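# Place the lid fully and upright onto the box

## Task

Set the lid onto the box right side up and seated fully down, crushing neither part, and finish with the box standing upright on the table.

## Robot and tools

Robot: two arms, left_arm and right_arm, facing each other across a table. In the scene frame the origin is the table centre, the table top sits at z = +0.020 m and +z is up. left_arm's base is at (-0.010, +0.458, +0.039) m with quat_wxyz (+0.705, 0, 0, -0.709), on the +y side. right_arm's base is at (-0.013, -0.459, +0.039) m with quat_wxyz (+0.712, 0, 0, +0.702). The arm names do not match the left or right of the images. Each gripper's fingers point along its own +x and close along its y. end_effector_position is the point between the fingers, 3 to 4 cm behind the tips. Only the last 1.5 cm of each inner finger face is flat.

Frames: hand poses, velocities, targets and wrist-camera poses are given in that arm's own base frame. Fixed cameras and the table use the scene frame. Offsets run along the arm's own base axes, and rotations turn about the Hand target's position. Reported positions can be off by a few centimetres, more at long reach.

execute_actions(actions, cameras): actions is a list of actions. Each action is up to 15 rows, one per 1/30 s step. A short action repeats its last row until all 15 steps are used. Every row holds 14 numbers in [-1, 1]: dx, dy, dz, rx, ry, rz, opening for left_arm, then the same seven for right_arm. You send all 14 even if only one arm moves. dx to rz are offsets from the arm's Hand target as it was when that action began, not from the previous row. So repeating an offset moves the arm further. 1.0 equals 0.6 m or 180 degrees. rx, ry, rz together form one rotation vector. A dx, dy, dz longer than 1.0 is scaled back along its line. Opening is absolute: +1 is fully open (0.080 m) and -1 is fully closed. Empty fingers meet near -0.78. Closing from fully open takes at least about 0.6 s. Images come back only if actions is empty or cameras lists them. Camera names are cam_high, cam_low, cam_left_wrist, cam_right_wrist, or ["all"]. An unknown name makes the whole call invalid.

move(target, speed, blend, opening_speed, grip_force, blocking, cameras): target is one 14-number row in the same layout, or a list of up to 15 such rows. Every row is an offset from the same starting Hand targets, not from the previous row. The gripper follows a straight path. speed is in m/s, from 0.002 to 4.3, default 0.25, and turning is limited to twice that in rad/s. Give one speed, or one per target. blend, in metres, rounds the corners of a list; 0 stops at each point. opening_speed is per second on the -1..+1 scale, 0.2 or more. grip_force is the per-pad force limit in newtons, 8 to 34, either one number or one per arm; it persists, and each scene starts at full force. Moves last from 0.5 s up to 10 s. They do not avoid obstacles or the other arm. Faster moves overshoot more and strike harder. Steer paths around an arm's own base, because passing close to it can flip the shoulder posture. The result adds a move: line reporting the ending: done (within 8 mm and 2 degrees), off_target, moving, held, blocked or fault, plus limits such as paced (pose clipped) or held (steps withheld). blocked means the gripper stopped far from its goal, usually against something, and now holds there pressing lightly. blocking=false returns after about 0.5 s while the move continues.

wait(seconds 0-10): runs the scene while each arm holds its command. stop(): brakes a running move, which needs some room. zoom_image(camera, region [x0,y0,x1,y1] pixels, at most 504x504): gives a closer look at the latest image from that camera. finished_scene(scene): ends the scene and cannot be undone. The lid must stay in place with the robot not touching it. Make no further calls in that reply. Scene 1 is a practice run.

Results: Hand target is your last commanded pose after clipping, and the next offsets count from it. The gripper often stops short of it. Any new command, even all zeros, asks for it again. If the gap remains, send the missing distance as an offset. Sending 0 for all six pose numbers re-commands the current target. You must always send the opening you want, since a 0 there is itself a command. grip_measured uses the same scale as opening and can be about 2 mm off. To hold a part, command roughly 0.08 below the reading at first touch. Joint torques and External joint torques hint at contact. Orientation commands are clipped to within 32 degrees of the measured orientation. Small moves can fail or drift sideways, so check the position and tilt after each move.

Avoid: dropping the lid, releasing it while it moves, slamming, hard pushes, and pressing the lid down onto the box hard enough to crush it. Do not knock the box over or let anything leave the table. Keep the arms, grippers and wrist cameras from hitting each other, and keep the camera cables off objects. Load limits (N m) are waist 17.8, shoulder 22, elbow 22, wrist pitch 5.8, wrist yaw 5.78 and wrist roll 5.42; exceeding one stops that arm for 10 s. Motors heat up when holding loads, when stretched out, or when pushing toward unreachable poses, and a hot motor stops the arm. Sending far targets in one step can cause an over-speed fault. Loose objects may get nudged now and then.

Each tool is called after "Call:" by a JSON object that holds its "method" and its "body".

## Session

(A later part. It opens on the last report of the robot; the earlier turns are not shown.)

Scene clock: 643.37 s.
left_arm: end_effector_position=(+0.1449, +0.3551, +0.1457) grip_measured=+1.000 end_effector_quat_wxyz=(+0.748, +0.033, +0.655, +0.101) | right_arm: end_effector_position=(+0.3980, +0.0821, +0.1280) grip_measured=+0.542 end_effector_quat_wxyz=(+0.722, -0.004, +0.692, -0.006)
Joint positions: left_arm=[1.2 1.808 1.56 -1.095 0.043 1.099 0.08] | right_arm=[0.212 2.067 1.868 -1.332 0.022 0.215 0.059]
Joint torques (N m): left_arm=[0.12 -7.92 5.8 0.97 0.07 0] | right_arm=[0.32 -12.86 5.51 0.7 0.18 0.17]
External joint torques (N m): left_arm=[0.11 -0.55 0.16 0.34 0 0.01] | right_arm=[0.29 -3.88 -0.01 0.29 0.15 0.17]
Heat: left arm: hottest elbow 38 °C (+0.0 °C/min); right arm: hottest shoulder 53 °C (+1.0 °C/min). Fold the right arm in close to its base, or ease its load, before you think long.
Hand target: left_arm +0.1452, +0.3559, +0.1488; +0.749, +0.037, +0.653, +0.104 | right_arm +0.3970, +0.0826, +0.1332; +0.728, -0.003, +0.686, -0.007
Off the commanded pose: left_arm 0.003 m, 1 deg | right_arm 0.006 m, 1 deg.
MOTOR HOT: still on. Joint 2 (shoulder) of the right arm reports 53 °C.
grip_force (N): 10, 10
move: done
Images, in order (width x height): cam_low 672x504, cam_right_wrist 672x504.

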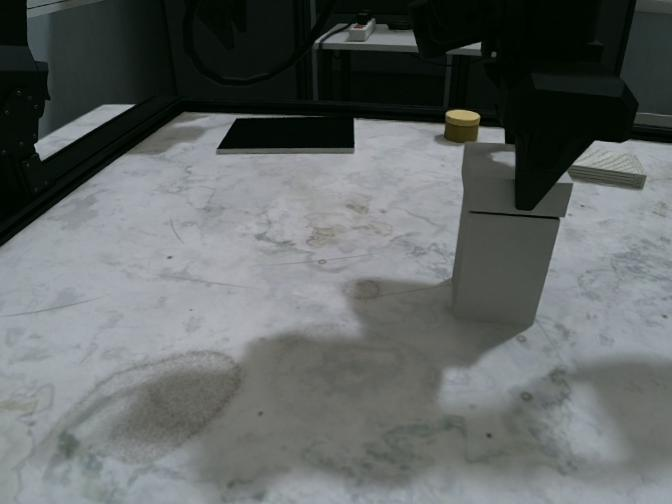

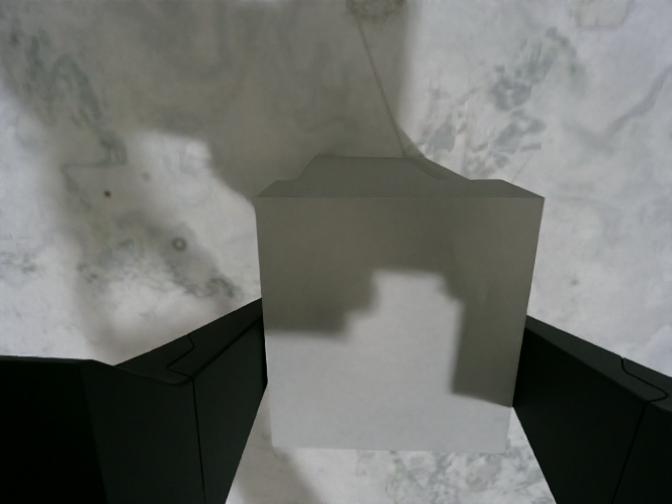

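Call:
{"method": "move", "body": {"target": [[0,0,0,0,0,0,1,-0.0008,-0.0007,0,0,-0.005,-0.003,0.18],[0,0,0,0,0,0,1,-0.0012,-0.0009,-0.02,0,-0.005,-0.003,0.18]], "speed": 0.05, "cameras": ["cam_low","cam_right_wrist"]}}

Call:
{"method": "zoom_image", "body": {"camera": "cam_low", "region": [440, 140, 500, 230]}}

Call:
{"method": "zoom_image", "body": {"camera": "cam_low", "region": [510, 180, 570, 240]}}

Call:
{"method": "zoom_image", "body": {"camera": "cam_right_wrist", "region": [220, 120, 580, 260]}}

Scene clock: 675.33 s.
left_arm: end_effector_position=(+0.1449, +0.3551, +0.1457) grip_measured=+1.000 end_effector_quat_wxyz=(+0.748, +0.033, +0.655, +0.101) | right_arm: end_effector_position=(+0.3979, +0.0817, +0.1205) grip_measured=+0.542 end_effector_quat_wxyz=(+0.732, +0.000, +0.682, -0.009)
Joint positions: left_arm=[1.2 1.808 1.56 -1.095 0.043 1.099 0.08] | right_arm=[0.213 2.04 1.797 -1.261 0.027 0.225 0.059]
Joint torques (N m): left_arm=[-0.04 -7.95 5.82 0.98 0.08 0] | right_arm=[0.28 -11.83 5.27 0.82 0.13 0.14]
External joint torques (N m): left_arm=[-0.01 -0.58 0.12 0.32 0 0.01] | right_arm=[0.23 -3.07 -0.25 0.38 0.11 0.14]
Heat: left arm: hottest shoulder 38 °C (+1.0 °C/min); right arm: hottest shoulder 63 °C (+10.1 °C/min). Fold the right arm in close to its base, or ease its load, before you think long.
Hand target: left_arm +0.1452, +0.3559, +0.1488; +0.749, +0.037, +0.653, +0.104 | right_arm +0.3963, +0.0820, +0.1213; +0.733, +0.000, +0.680, -0.010
Off the commanded pose: left_arm 0.003 m, 1 deg | right_arm 0.002 m, 0 deg.
MOTOR HOT: still on. Joint 2 (shoulder) of the right arm reports 63 °C.
grip_force (N): 10, 10
move: done
Images, in order (width x height): cam_low 672x504, cam_right_wrist 672x504.

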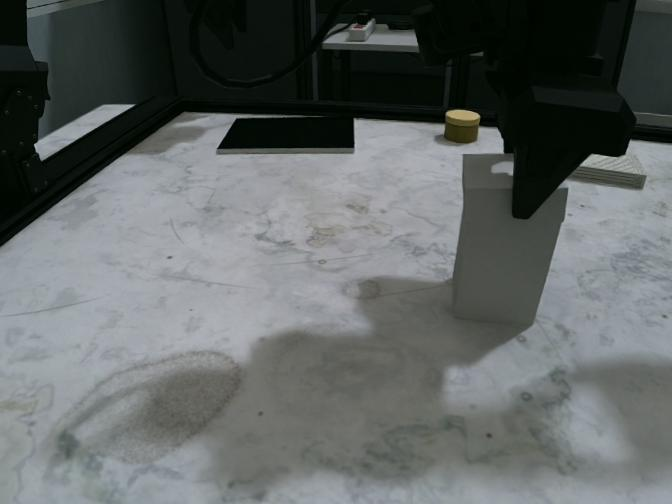

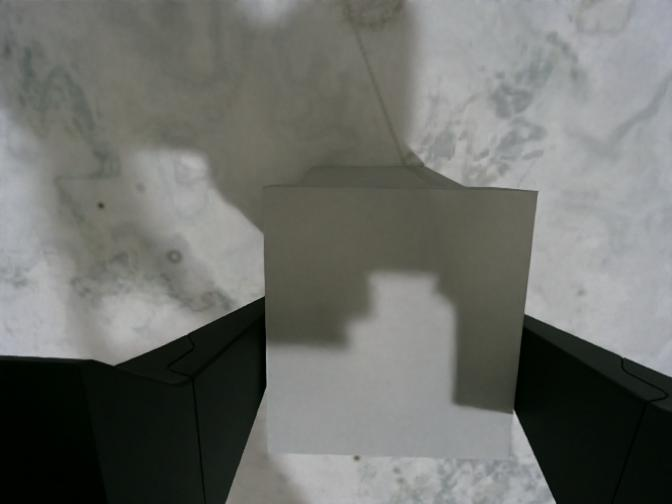

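Scaled by 5.600 from the camera's 672x504 image, which has a finer 960x720 frame.

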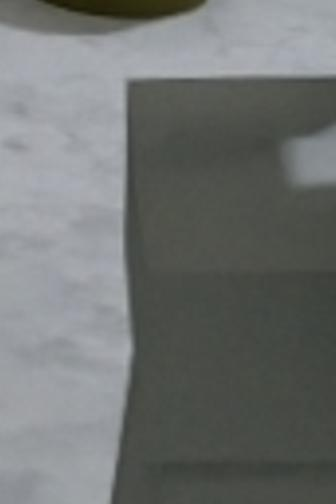

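Scaled by 8.400 from the camera's 672x504 image, which has a finer 960x720 frame.

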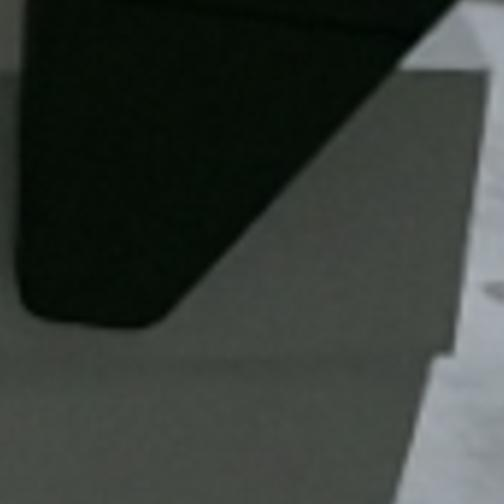

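Scaled by 1.400 from the camera's 672x504 image, which has a finer 960x720 frame.

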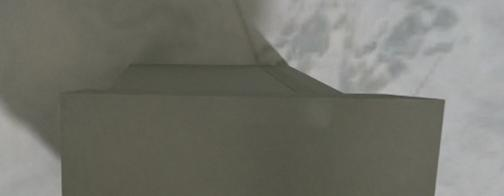

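Call:
{"method": "move", "body": {"target": [[0,0,0,0,0,0,1,0,0,0,0,0,0,0.85],[0,0,0,0,0,0,1,0,0,0.045,0,0.01,0,0.85]], "speed": 0.1, "opening_speed": 0.4, "cameras": ["cam_low","cam_right_wrist"]}}

Call:
{"method": "zoom_image", "body": {"camera": "cam_low", "region": [430, 130, 600, 340]}}

Scene clock: 695.93 s.
left_arm: end_effector_position=(+0.1449, +0.3551, +0.1457) grip_measured=+1.000 end_effector_quat_wxyz=(+0.748, +0.033, +0.655, +0.101) | right_arm: end_effector_position=(+0.3939, +0.0809, +0.1469) grip_measured=+0.847 end_effector_quat_wxyz=(+0.721, -0.003, +0.693, -0.011)
Joint positions: left_arm=[1.2 1.808 1.56 -1.095 0.043 1.099 0.08] | right_arm=[0.213 2.06 1.933 -1.41 0.027 0.225 0.073]
Joint torques (N m): left_arm=[0.03 -7.95 5.81 0.97 0.08 -0.01] | right_arm=[-0.04 -9.82 7.98 0.24 -0.06 0.12]
External joint torques (N m): left_arm=[0.02 -0.69 0.16 0.31 0.01 0] | right_arm=[-0.03 -0.99 2.58 -0.11 -0.09 0.11]
Heat: left arm: hottest shoulder 38 °C (+1.0 °C/min); right arm: hottest shoulder 66 °C (+13.0 °C/min). Fold the right arm in close to its base, or ease its load, before you think long.
Hand target: left_arm +0.1452, +0.3559, +0.1488; +0.749, +0.037, +0.653, +0.104 | right_arm +0.3962, +0.0821, +0.1483; +0.722, +0.000, +0.692, -0.010
Off the commanded pose: left_arm 0.003 m, 1 deg | right_arm 0.003 m, 0 deg.
MOTOR HOT: still on. Joint 2 (shoulder) of the right arm reports 66 °C.
grip_force (N): 10, 10
move: done
Images, in order (width x height): cam_low 672x504, cam_right_wrist 672x504.

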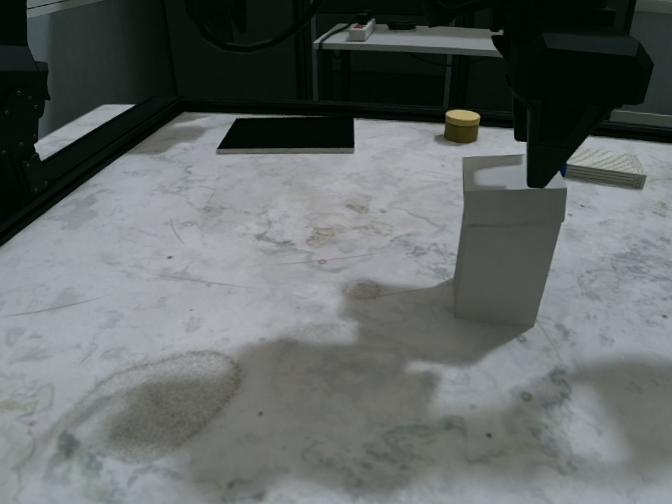

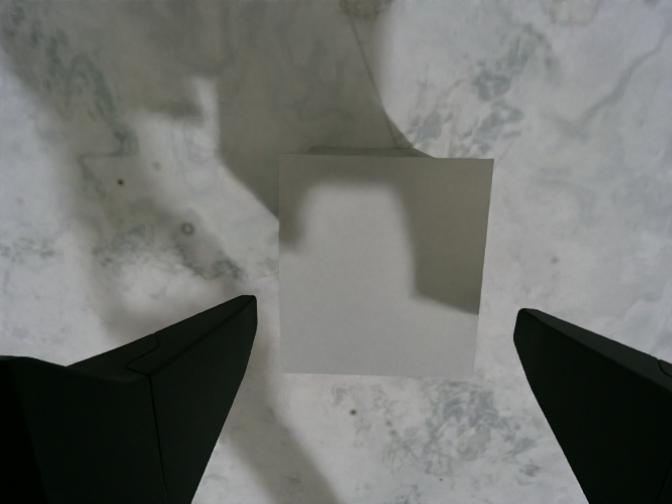

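Scaled by 2.400 from the camera's 672x504 image, which has a finer 960x720 frame.

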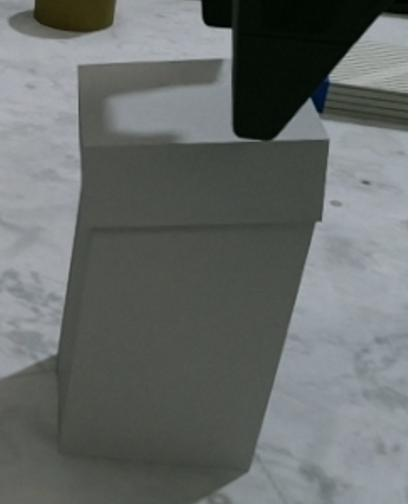

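Call:
{"method": "move", "body": {"target": [[0,0,0,0,0,0,1,-0.03,0,0.008,0,0.015,0,-0.78],[0,0,0,0,0,0,1,-0.03,0,-0.04,0,0.015,0,-0.78]], "speed": [0.1,0.04], "opening_speed": 1.2, "cameras": ["cam_low","cam_right_wrist"]}}

Call:
{"method": "zoom_image", "body": {"camera": "cam_low", "region": [430, 130, 600, 340]}}

Scene clock: 710.63 s.
left_arm: end_effector_position=(+0.1449, +0.3551, +0.1457) grip_measured=+1.000 end_effector_quat_wxyz=(+0.748, +0.033, +0.655, +0.101) | right_arm: end_effector_position=(+0.3817, +0.0834, +0.1378) grip_measured=-0.759 end_effector_quat_wxyz=(+0.719, +0.002, +0.695, -0.005)
Joint positions: left_arm=[1.2 1.808 1.56 -1.095 0.043 1.099 0.08] | right_arm=[0.22 2.008 1.82 -1.351 0.012 0.228 0.001]
Joint torques (N m): left_arm=[0.05 -7.94 5.71 0.97 0.09 0] | right_arm=[-0.07 -7.96 3.34 0.8 0.08 0.15]
External joint torques (N m): left_arm=[0.04 -0.56 0.01 0.31 0.01 0.01] | right_arm=[-0.08 0.59 -2.14 0.41 0.06 0.15]
Heat: left arm: hottest shoulder 38 °C (+1.0 °C/min); right arm: hottest shoulder 61 °C (+4.0 °C/min). Fold the right arm in close to its base, or ease its load, before you think long.
Hand target: left_arm +0.1452, +0.3559, +0.1488; +0.749, +0.037, +0.653, +0.104 | right_arm +0.3783, +0.0821, +0.1244; +0.706, +0.000, +0.708, -0.010
Off the commanded pose: left_arm 0.003 m, 1 deg | right_arm 0.014 m, 2 deg.
MOTOR HOT: still on. Joint 2 (shoulder) of the right arm reports 61 °C.
grip_force (N): 10, 10
move: off_target (right_arm)
Images, in order (width x height): cam_low 672x504, cam_right_wrist 672x504.

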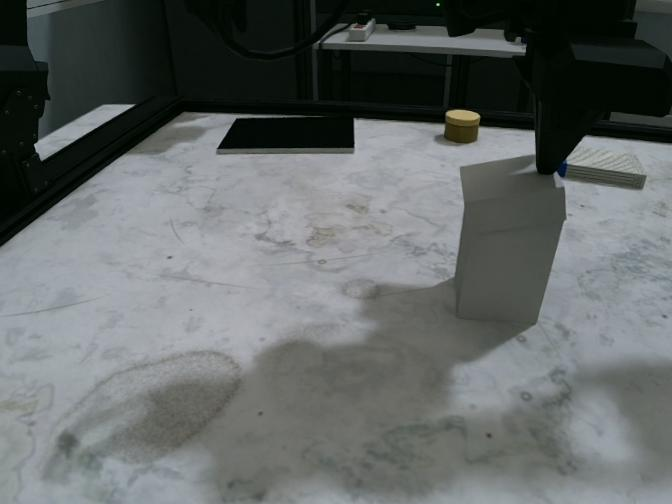

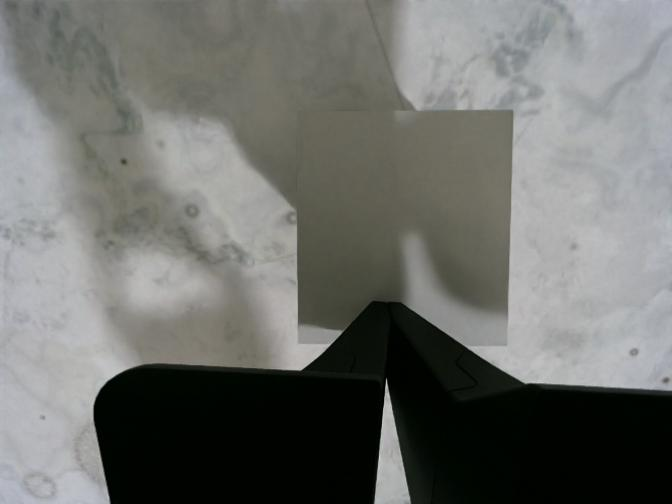

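Scaled by 2.400 from the camera's 672x504 image, which has a finer 960x720 frame.

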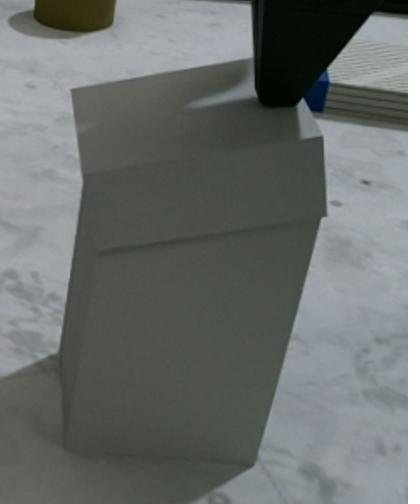

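Call:
{"method": "move", "body": {"target": [[0,0,0,0,0,0,1,0,0,0.06,0,0,0,-0.75],[0,0,0,0,0,0,1,0.034,0,0.06,0,0,0,1],[0,0,0,0,0,0,1,0.034,0,-0.016,0,0,0,1]], "speed": 0.12, "opening_speed": 2, "grip_force": 20, "cameras": ["cam_low","cam_right_wrist"]}}

Call:
{"method": "zoom_image", "body": {"camera": "cam_low", "region": [430, 130, 600, 340]}}

Scene clock: 746.80 s.
left_arm: end_effector_position=(+0.1449, +0.3551, +0.1457) grip_measured=+1.000 end_effector_quat_wxyz=(+0.748, +0.033, +0.655, +0.101) | right_arm: end_effector_position=(+0.3991, +0.0833, +0.1097) grip_measured=+0.997 end_effector_quat_wxyz=(+0.701, +0.000, +0.713, -0.011)
Joint positions: left_arm=[1.2 1.808 1.56 -1.095 0.043 1.099 0.08] | right_arm=[0.21 2.13 1.892 -1.354 0.012 0.226 0.08]
Joint torques (N m): left_arm=[0.12 -7.9 5.79 0.99 0.06 0.01] | right_arm=[-0.25 -13.06 5.57 0.59 0.08 -0.09]
External joint torques (N m): left_arm=[0.11 -0.53 0.13 0.35 -0.01 0.02] | right_arm=[-0.29 -3.97 0.27 0.3 0.07 -0.09]
Heat: left arm: hottest elbow 39 °C (+1.0 °C/min); right arm: hottest shoulder 55 °C (-10.0 °C/min). Fold the right arm in close to its base, or ease its load, before you think long.
Hand target: left_arm +0.1452, +0.3559, +0.1488; +0.749, +0.037, +0.653, +0.104 | right_arm +0.3986, +0.0821, +0.1147; +0.706, +0.000, +0.708, -0.010
Off the commanded pose: left_arm 0.003 m, 1 deg | right_arm 0.005 m, 1 deg.
MOTOR HOT: still on. Joint 2 (shoulder) of the right arm reports 55 °C.
grip_force (N): 20, 20
move: done
Images, in order (width x height): cam_low 672x504, cam_right_wrist 672x504.

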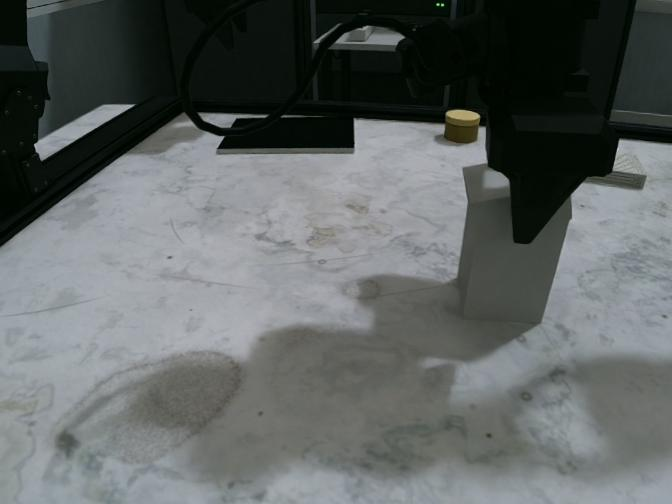

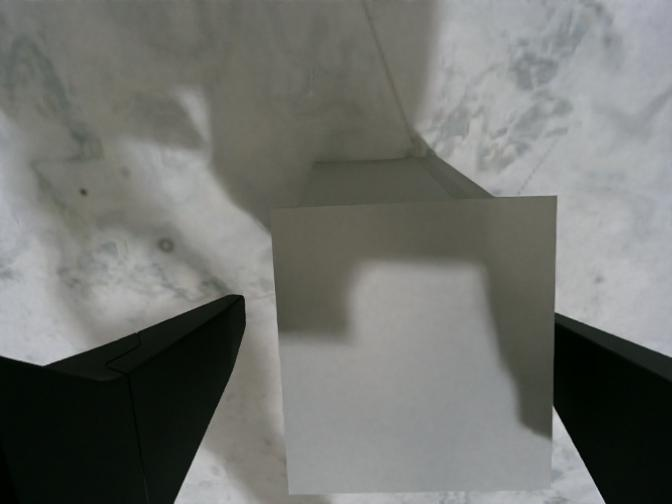

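Scaled by 2.400 from the camera's 672x504 image, which has a finer 960x720 frame.

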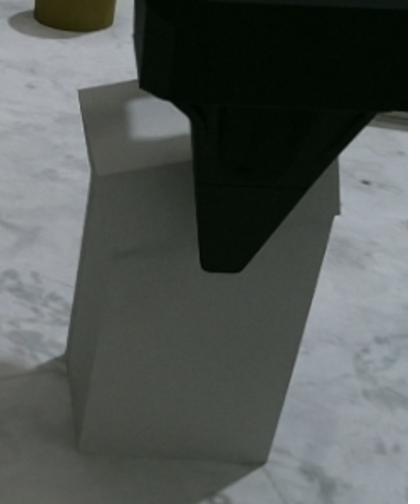

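Call:
{"method": "move", "body": {"target": [[0,0,0,0,0,0,1,-0.004,-0.009,0.012,0,0,0,1],[0,0,0,0,0,0,1,-0.004,-0.009,0.014,0,0,0,0.3]], "speed": 0.06, "opening_speed": 0.5, "cameras": ["cam_low","cam_right_wrist"]}}

Call:
{"method": "zoom_image", "body": {"camera": "cam_low", "region": [430, 130, 600, 340]}}

Scene clock: 762.30 s.
left_arm: end_effector_position=(+0.1449, +0.3551, +0.1457) grip_measured=+1.000 end_effector_quat_wxyz=(+0.748, +0.033, +0.655, +0.101) | right_arm: end_effector_position=(+0.3958, +0.0780, +0.1153) grip_measured=+0.543 end_effector_quat_wxyz=(+0.699, -0.001, +0.715, -0.011)
Joint positions: left_arm=[1.2 1.808 1.56 -1.095 0.043 1.099 0.08] | right_arm=[0.199 2.116 1.892 -1.373 0.012 0.215 0.059]
Joint torques (N m): left_arm=[-0.09 -7.9 5.79 0.99 0.09 0] | right_arm=[-0.32 -13.35 6.61 0.13 0.09 -0.12]
External joint torques (N m): left_arm=[-0.09 -0.49 0.05 0.32 0.02 0.01] | right_arm=[-0.24 -4.26 1.27 -0.14 0.07 -0.12]
Heat: left arm: hottest elbow 39 °C (+1.0 °C/min); right arm: hottest shoulder 62 °C (-1.0 °C/min). Fold the right arm in close to its base, or ease its load, before you think long.
Hand target: left_arm +0.1452, +0.3559, +0.1488; +0.749, +0.037, +0.653, +0.104 | right_arm +0.3962, +0.0767, +0.1231; +0.706, +0.000, +0.708, -0.010
Off the commanded pose: left_arm 0.003 m, 1 deg | right_arm 0.008 m, 1 deg.
MOTOR HOT: still on. Joint 2 (shoulder) of the right arm reports 62 °C.
grip_force (N): 20, 20
move: done
Images, in order (width x height): cam_low 672x504, cam_right_wrist 672x504.

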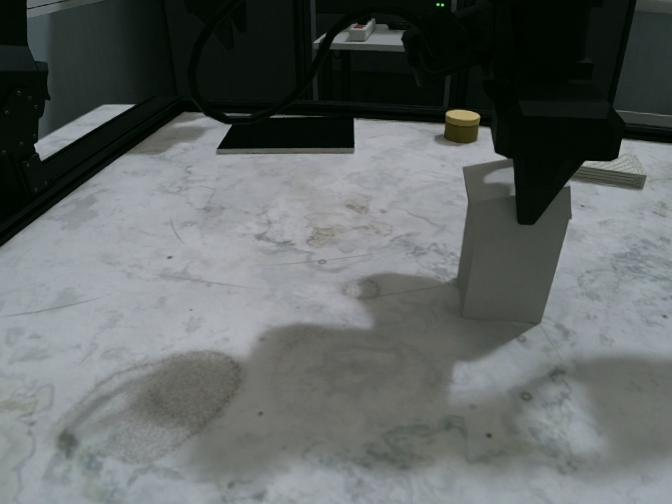

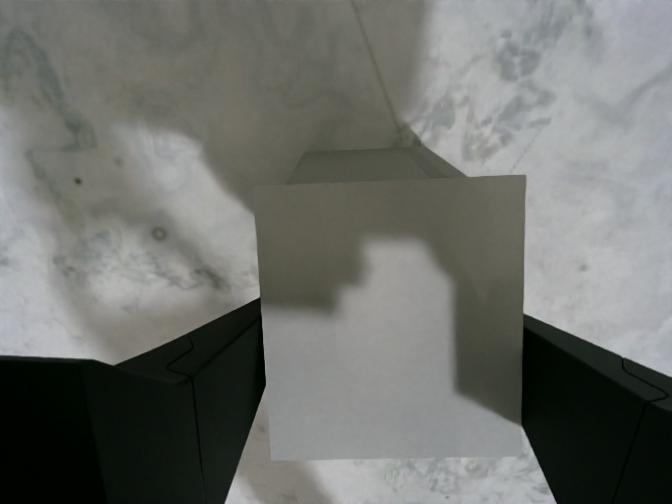

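Scaled by 2.400 from the camera's 672x504 image, which has a finer 960x720 frame.

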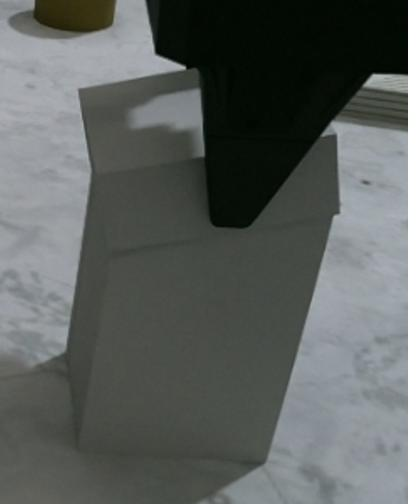

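Call:
{"method": "move", "body": {"target": [0,0,0,0,0,0,1,-0.0117,0,0.007,0,-0.0695,0,0.3], "speed": 0.06, "cameras": ["cam_low","cam_right_wrist"]}}

Call:
{"method": "zoom_image", "body": {"camera": "cam_low", "region": [430, 130, 600, 340]}}

Scene clock: 794.90 s.
left_arm: end_effector_position=(+0.1449, +0.3551, +0.1457) grip_measured=+1.000 end_effector_quat_wxyz=(+0.748, +0.033, +0.655, +0.101) | right_arm: end_effector_position=(+0.3901, +0.0763, +0.1219) grip_measured=+0.543 end_effector_quat_wxyz=(+0.773, +0.000, +0.634, -0.009)
Joint positions: left_arm=[1.2 1.808 1.56 -1.095 0.043 1.099 0.08] | right_arm=[0.214 1.897 1.587 -1.071 0.056 0.222 0.059]
Joint torques (N m): left_arm=[0.05 -7.83 5.75 0.99 0.08 0.03] | right_arm=[0.41 -12.07 5.88 1.01 0.18 0.15]
External joint torques (N m): left_arm=[0.01 -0.47 0.08 0.35 0.02 0.04] | right_arm=[0.42 -4.11 0.22 0.4 0.13 0.14]
Heat: left arm: hottest elbow 39 °C (+0.0 °C/min); right arm: hottest shoulder 60 °C (+5.0 °C/min). Fold the right arm in close to its base, or ease its load, before you think long.
Hand target: left_arm +0.1452, +0.3559, +0.1488; +0.749, +0.037, +0.653, +0.104 | right_arm +0.3893, +0.0767, +0.1273; +0.779, +0.001, +0.627, -0.010
Off the commanded pose: left_arm 0.003 m, 1 deg | right_arm 0.005 m, 1 deg.
MOTOR HOT: still on. Joint 2 (shoulder) of the right arm reports 60 °C.
grip_force (N): 20, 20
move: done
Images, in order (width x height): cam_low 672x504, cam_right_wrist 672x504.

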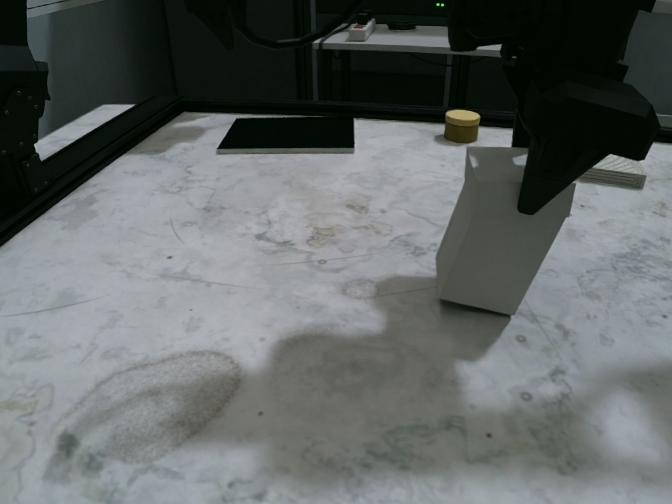

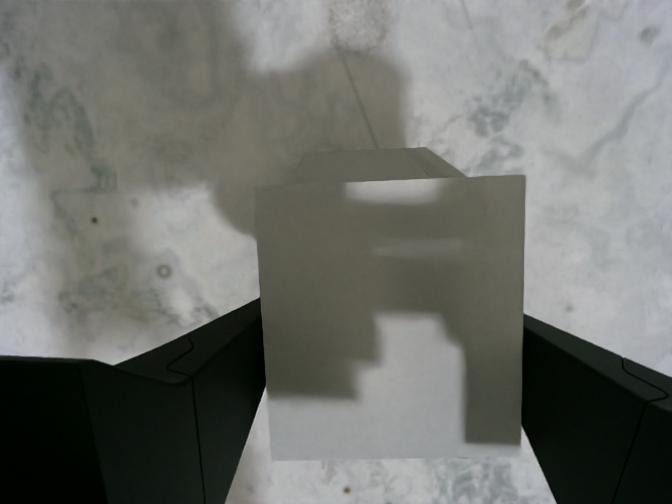

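Scaled by 2.400 from the camera's 672x504 image, which has a finer 960x720 frame.

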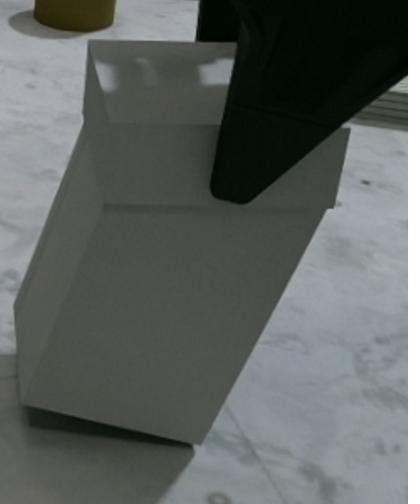

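Call:
{"method": "move", "body": {"target": [[0,0,0,0,0,0,1,0.0117,0,-0.007,0,0.0695,0,0.3],[0,0,0,0,0,0,1,0.0135,0,0.005,0,0.0695,0,0.3],[0,0,0,0,0,0,1,0.0155,0,0.045,0,0.0695,0,0.3]], "speed": 0.06, "cameras": ["cam_low","cam_right_wrist"]}}

Call:
{"method": "zoom_image", "body": {"camera": "cam_low", "region": [430, 130, 600, 340]}}

Scene clock: 858.70 s.
left_arm: end_effector_position=(+0.1449, +0.3551, +0.1457) grip_measured=+1.000 end_effector_quat_wxyz=(+0.748, +0.033, +0.655, +0.101) | right_arm: end_effector_position=(+0.3961, +0.0767, +0.1526) grip_measured=+0.543 end_effector_quat_wxyz=(+0.704, -0.002, +0.710, -0.013)
Joint positions: left_arm=[1.2 1.808 1.56 -1.095 0.043 1.099 0.08] | right_arm=[0.198 2.12 2.047 -1.512 0.019 0.214 0.059]
Joint torques (N m): left_arm=[0.01 -7.96 5.74 0.96 0.09 0.01] | right_arm=[-0.42 -10.42 7.85 0.18 -0.13 -0.14]
External joint torques (N m): left_arm=[-0.11 -0.59 0.06 0.31 0.03 0.02] | right_arm=[-0.54 -1.44 2.6 -0.12 -0.13 -0.14]
Heat: left arm: hottest elbow 39 °C (+0.0 °C/min); right arm: hottest shoulder 58 °C (-1.0 °C/min). Fold the right arm in close to its base, or ease its load, before you think long.
Hand target: left_arm +0.1452, +0.3559, +0.1488; +0.749, +0.037, +0.653, +0.104 | right_arm +0.3985, +0.0766, +0.1543; +0.706, -0.001, +0.708, -0.010
Off the commanded pose: left_arm 0.003 m, 1 deg | right_arm 0.003 m, 0 deg.
MOTOR HOT: still on. Joint 2 (shoulder) of the right arm reports 58 °C.
grip_force (N): 20, 20
move: done
Images, in order (width x height): cam_low 672x504, cam_right_wrist 672x504.

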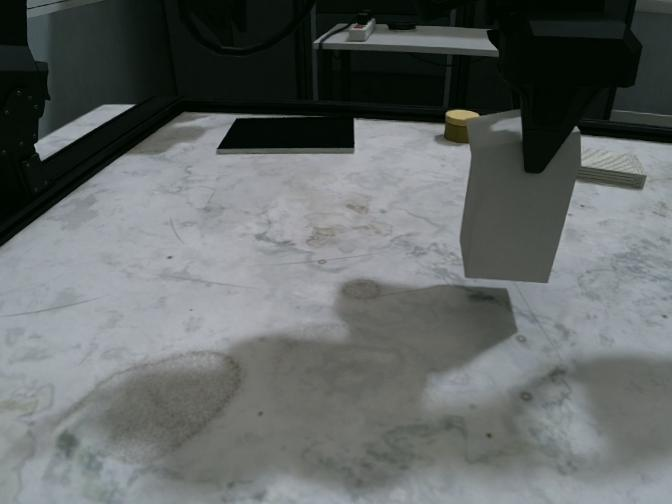

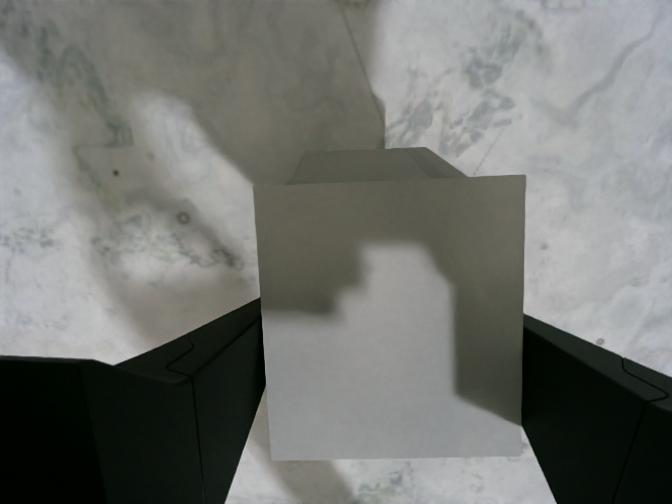

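Scaled by 2.400 from the camera's 672x504 image, which has a finer 960x720 frame.

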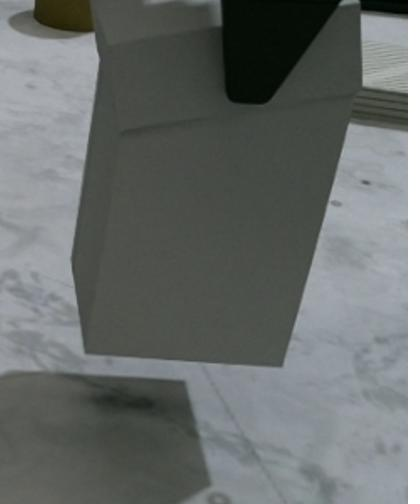

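Call:
{"method": "move", "body": {"target": [[0,0,0,0,0,0,1,-0.002,0,-0.05,0,0,0,0.3],[0,0,0,0,0,0,1,-0.003,0,-0.062,0,0,0,0.3],[0,0,0,0,0,0,1,-0.003,0,-0.062,0,0,0,0.9]], "speed": [0.06,0.02,0.02], "opening_speed": 0.4, "cameras": ["cam_low","cam_right_wrist"]}}

Call:
{"method": "zoom_image", "body": {"camera": "cam_low", "region": [430, 130, 600, 340]}}

Scene clock: 878.00 s.
left_arm: end_effector_position=(+0.1449, +0.3551, +0.1457) grip_measured=+1.000 end_effector_quat_wxyz=(+0.748, +0.033, +0.655, +0.101) | right_arm: end_effector_position=(+0.3974, +0.0771, +0.1141) grip_measured=+0.896 end_effector_quat_wxyz=(+0.703, -0.002, +0.711, -0.013)
Joint positions: left_arm=[1.2 1.808 1.56 -1.095 0.043 1.099 0.08] | right_arm=[0.198 2.112 1.882 -1.356 0.018 0.214 0.075]
Joint torques (N m): left_arm=[0.03 -7.89 5.81 0.98 0.09 0] | right_arm=[-0.17 -12.41 5.52 0.57 -0.1 -0.06]
External joint torques (N m): left_arm=[-0.02 -0.49 0.12 0.33 0.02 0.01] | right_arm=[-0.15 -3.36 0.19 0.29 -0.12 -0.06]
Heat: left arm: hottest elbow 39 °C (+0.0 °C/min); right arm: hottest shoulder 62 °C (+4.0 °C/min). Fold the right arm in close to its base, or ease its load, before you think long.
Hand target: left_arm +0.1452, +0.3559, +0.1488; +0.749, +0.037, +0.653, +0.104 | right_arm +0.3967, +0.0767, +0.1171; +0.706, -0.001, +0.708, -0.010
Off the commanded pose: left_arm 0.003 m, 1 deg | right_arm 0.003 m, 1 deg.
MOTOR HOT: still on. Joint 2 (shoulder) of the right arm reports 62 °C.
grip_force (N): 20, 20
move: done
Images, in order (width x height): cam_low 672x504, cam_right_wrist 672x504.

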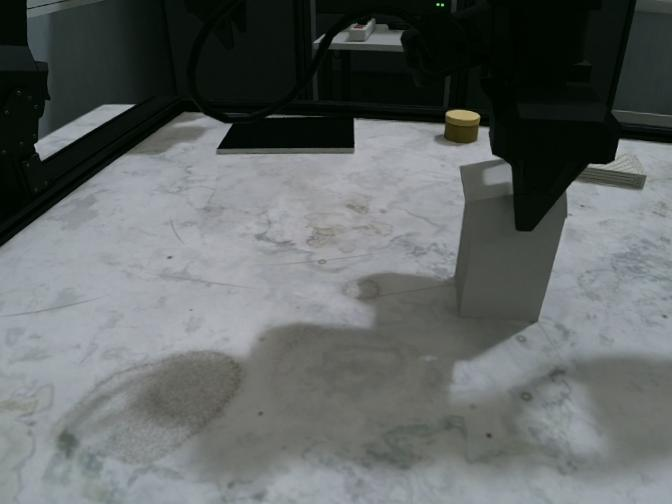

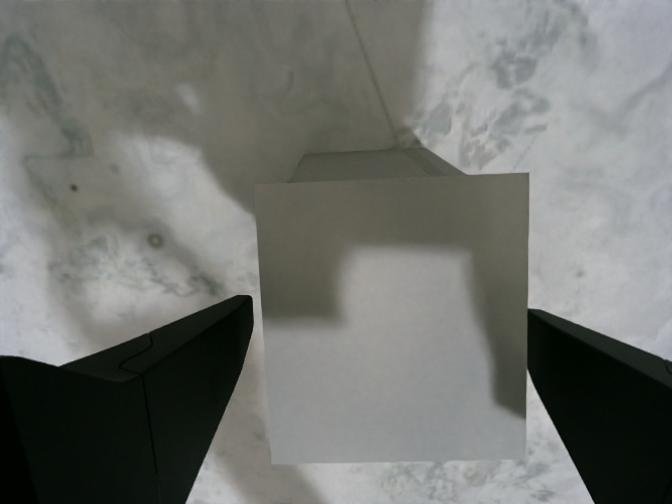

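Scaled by 2.400 from the camera's 672x504 image, which has a finer 960x720 frame.

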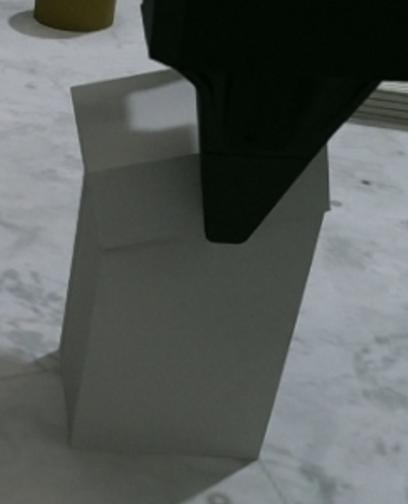

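Call:
{"method": "move", "body": {"target": [[0,0,0,0,0,0,1,0.0,-0.001,0.014,0,0,0,0.9],[0,0,0,0,0,0,1,0,-0.001,0.014,0,0,0,0.46],[0,0,0,0,0,0,1,0.001,-0.001,0.022,0,0,0,0.46],[0,0,0,0,0,0,1,0.003,-0.001,0.030,0,0,0,0.46]], "speed": 0.04, "opening_speed": 0.4, "grip_force": 8, "cameras": ["cam_low","cam_right_wrist"]}}

Call:
{"method": "zoom_image", "body": {"camera": "cam_low", "region": [430, 130, 600, 340]}}

Scene clock: 893.33 s.
left_arm: end_effector_position=(+0.1449, +0.3551, +0.1457) grip_measured=+1.000 end_effector_quat_wxyz=(+0.748, +0.033, +0.655, +0.101) | right_arm: end_effector_position=(+0.3962, +0.0762, +0.1313) grip_measured=+0.561 end_effector_quat_wxyz=(+0.702, -0.002, +0.712, -0.013)
Joint positions: left_arm=[1.2 1.808 1.56 -1.095 0.043 1.099 0.08] | right_arm=[0.197 2.112 1.95 -1.427 0.018 0.212 0.06]
Joint torques (N m): left_arm=[-0.03 -7.84 5.81 0.95 0.09 0] | right_arm=[-0.47 -11.02 7.84 0.16 -0.13 -0.13]
External joint torques (N m): left_arm=[-0.06 -0.39 0.06 0.3 0.02 0.01] | right_arm=[-0.38 -1.97 2.46 -0.16 -0.15 -0.14]
Heat: left arm: hottest elbow 39 °C (+0.0 °C/min); right arm: hottest shoulder 64 °C (+6.1 °C/min). Fold the right arm in close to its base, or ease its load, before you think long.
Hand target: left_arm +0.1452, +0.3559, +0.1488; +0.749, +0.037, +0.653, +0.104 | right_arm +0.3986, +0.0760, +0.1351; +0.706, +0.000, +0.708, -0.010
Off the commanded pose: left_arm 0.003 m, 1 deg | right_arm 0.004 m, 1 deg.
MOTOR HOT: still on. Joint 2 (shoulder) of the right arm reports 64 °C.
grip_force (N): 8, 8
move: done
Images, in order (width x height): cam_low 672x504, cam_right_wrist 672x504.

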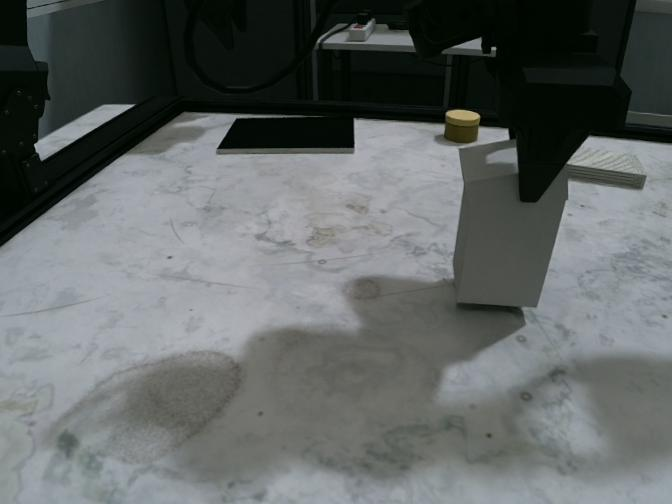

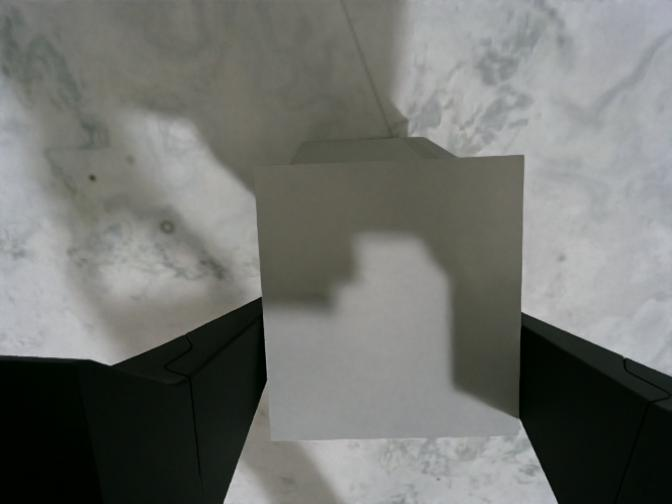

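Scaled by 2.400 from the camera's 672x504 image, which has a finer 960x720 frame.

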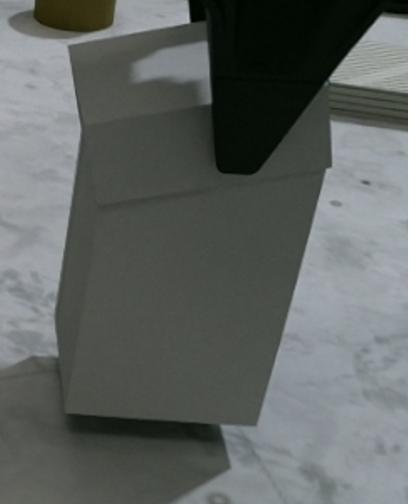

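Call:
{"method": "move", "body": {"target": [[0,0,0,0,0,0,1,-0.002,0,-0.019,0,0,0,0.46],[0,0,0,0,0,0,1,-0.012,0,-0.0155,0,-0.0333,0,0.46],[0,0,0,0,0,0,1,-0.0215,0,-0.014,0,-0.0667,0,0.46]], "speed": 0.04, "cameras": ["cam_low","cam_right_wrist"]}}

Call:
{"method": "zoom_image", "body": {"camera": "cam_low", "region": [430, 130, 600, 340]}}

Scene clock: 932.50 s.
left_arm: end_effector_position=(+0.1449, +0.3551, +0.1457) grip_measured=+1.000 end_effector_quat_wxyz=(+0.748, +0.033, +0.655, +0.101) | right_arm: end_effector_position=(+0.3865, +0.0757, +0.1213) grip_measured=+0.561 end_effector_quat_wxyz=(+0.770, +0.000, +0.637, -0.009)
Joint positions: left_arm=[1.2 1.808 1.56 -1.095 0.043 1.099 0.08] | right_arm=[0.214 1.89 1.577 -1.077 0.054 0.222 0.06]
Joint torques (N m): left_arm=[-0.05 -7.88 5.76 0.97 0.09 0.01] | right_arm=[0.22 -11.91 6.01 0.99 0.2 0.15]
External joint torques (N m): left_arm=[-0.08 -0.51 0.05 0.31 0.02 0.02] | right_arm=[0.25 -3.98 0.35 0.39 0.16 0.15]
Heat: left arm: hottest elbow 39 °C (+0.0 °C/min); right arm: hottest shoulder 64 °C (+3.0 °C/min). Fold the right arm in close to its base, or ease its load, before you think long.
Hand target: left_arm +0.1452, +0.3559, +0.1488; +0.749, +0.037, +0.653, +0.104 | right_arm +0.3856, +0.0761, +0.1267; +0.776, +0.001, +0.631, -0.010
Off the commanded pose: left_arm 0.003 m, 1 deg | right_arm 0.005 m, 1 deg.
MOTOR HOT: still on. Joint 2 (shoulder) of the right arm reports 64 °C.
grip_force (N): 8, 8
move: done
Images, in order (width x height): cam_low 672x504, cam_right_wrist 672x504.

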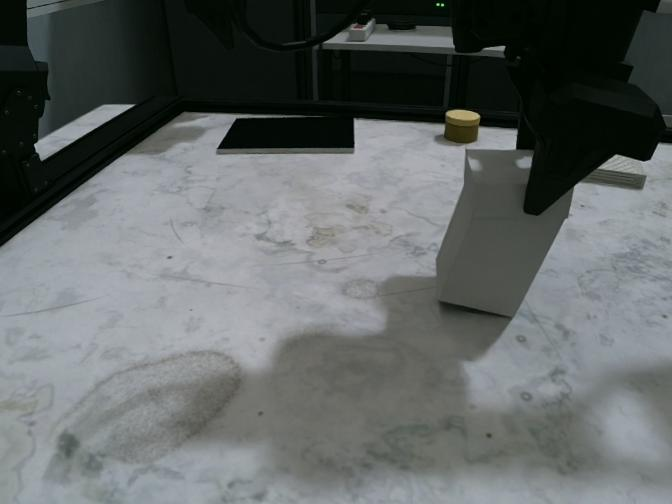

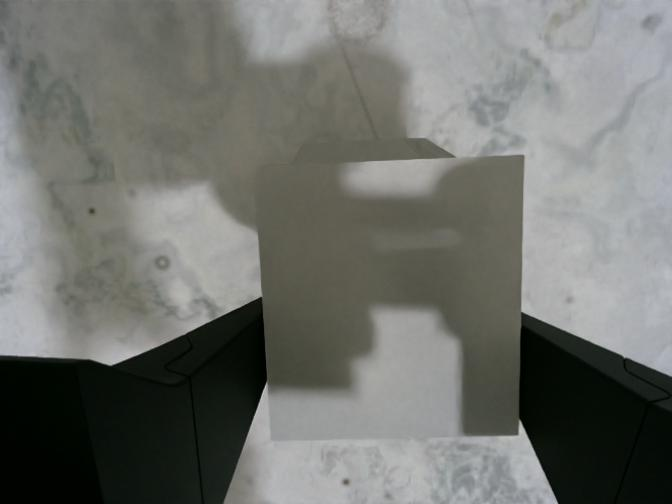

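Scaled by 2.400 from the camera's 672x504 image, which has a finer 960x720 frame.

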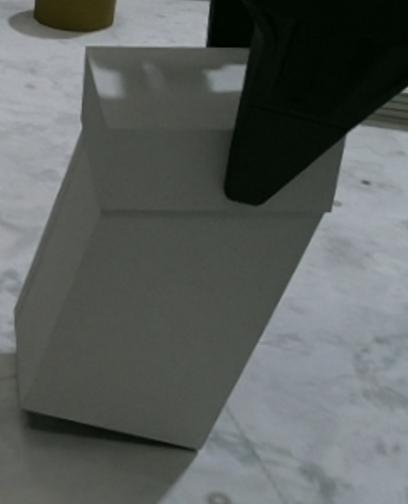

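Call:
{"method": "move", "body": {"target": [[0,0,0,0,0,0,1,0.0095,0,-0.0015,0,0.0333,0,0.46],[0,0,0,0,0,0,1,0.0195,0,-0.006,0,0.0667,0,0.46],[0,0,0,0,0,0,1,0.0195,0,-0.006,0,0.0667,0,0.9],[0,0,0,0,0,0,1,0.0195,0,0.07,0,0.0667,0,0.9],[0,0,0,0,0,0,1,-0.2,-0.05,0.15,0,0.03,0,0.9]], "speed": [0.04,0.04,0.04,0.1,0.2], "opening_speed": 0.6, "cameras": ["cam_low","cam_high","cam_right_wrist"]}}

Call:
{"method": "zoom_image", "body": {"camera": "cam_low", "region": [430, 130, 600, 340]}}

Scene clock: 996.50 s.
left_arm: end_effector_position=(+0.1449, +0.3551, +0.1457) grip_measured=+1.000 end_effector_quat_wxyz=(+0.748, +0.033, +0.655, +0.101) | right_arm: end_effector_position=(+0.2674, +0.0480, +0.2163) grip_measured=+0.897 end_effector_quat_wxyz=(+0.745, +0.002, +0.667, -0.009)
Joint positions: left_arm=[1.2 1.808 1.56 -1.095 0.043 1.099 0.08] | right_arm=[0.195 1.514 1.539 -1.489 0.032 0.209 0.075]
Joint torques (N m): left_arm=[0.11 -7.83 5.73 0.98 0.08 -0.01] | right_arm=[-0.41 -7.31 5.62 0.42 0.16 -0.11]
External joint torques (N m): left_arm=[0.1 -0.43 0.02 0.33 0 0] | right_arm=[-0.4 -2.36 0.26 -0.07 0.13 -0.11]
Heat: left arm: hottest elbow 40 °C (+1.0 °C/min); right arm: hottest shoulder 64 °C (+0.0 °C/min). Fold the right arm in close to its base, or ease its load, before you think long.
Hand target: left_arm +0.1452, +0.3559, +0.1488; +0.749, +0.037, +0.653, +0.104 | right_arm +0.2656, +0.0461, +0.2166; +0.745, +0.000, +0.667, -0.010
Off the commanded pose: left_arm 0.003 m, 1 deg | right_arm 0.003 m, 0 deg.
MOTOR HOT: still on. Joint 2 (shoulder) of the right arm reports 64 °C.
grip_force (N): 8, 8
move: done
Images, in order (width x height): cam_high 672x504, cam_low 672x504, cam_right_wrist 672x504.

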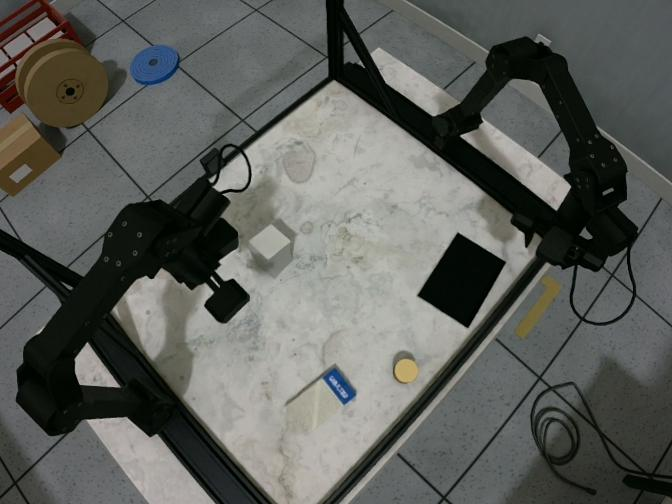

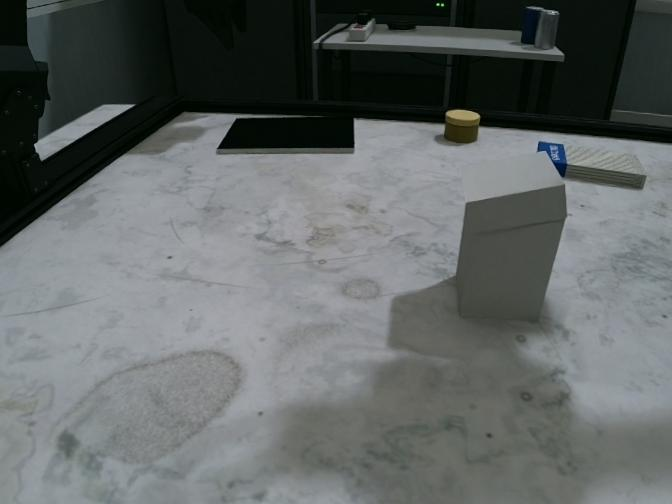

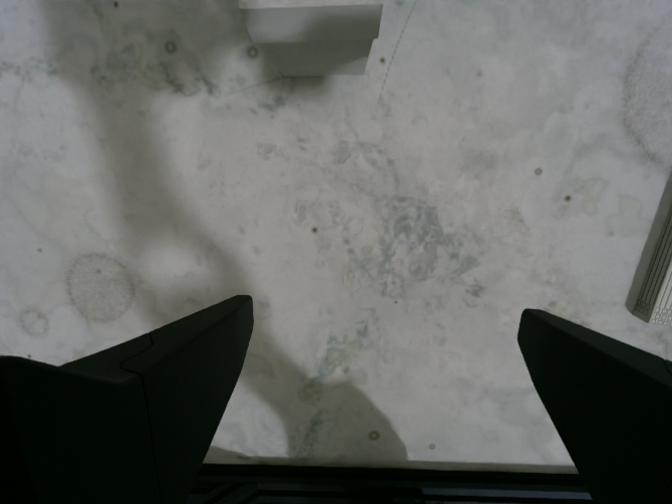

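Scaled by 2.400 from the camera's 672x504 image, which has a finer 960x720 frame.

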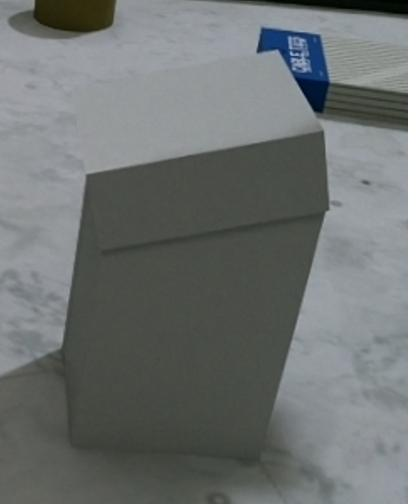

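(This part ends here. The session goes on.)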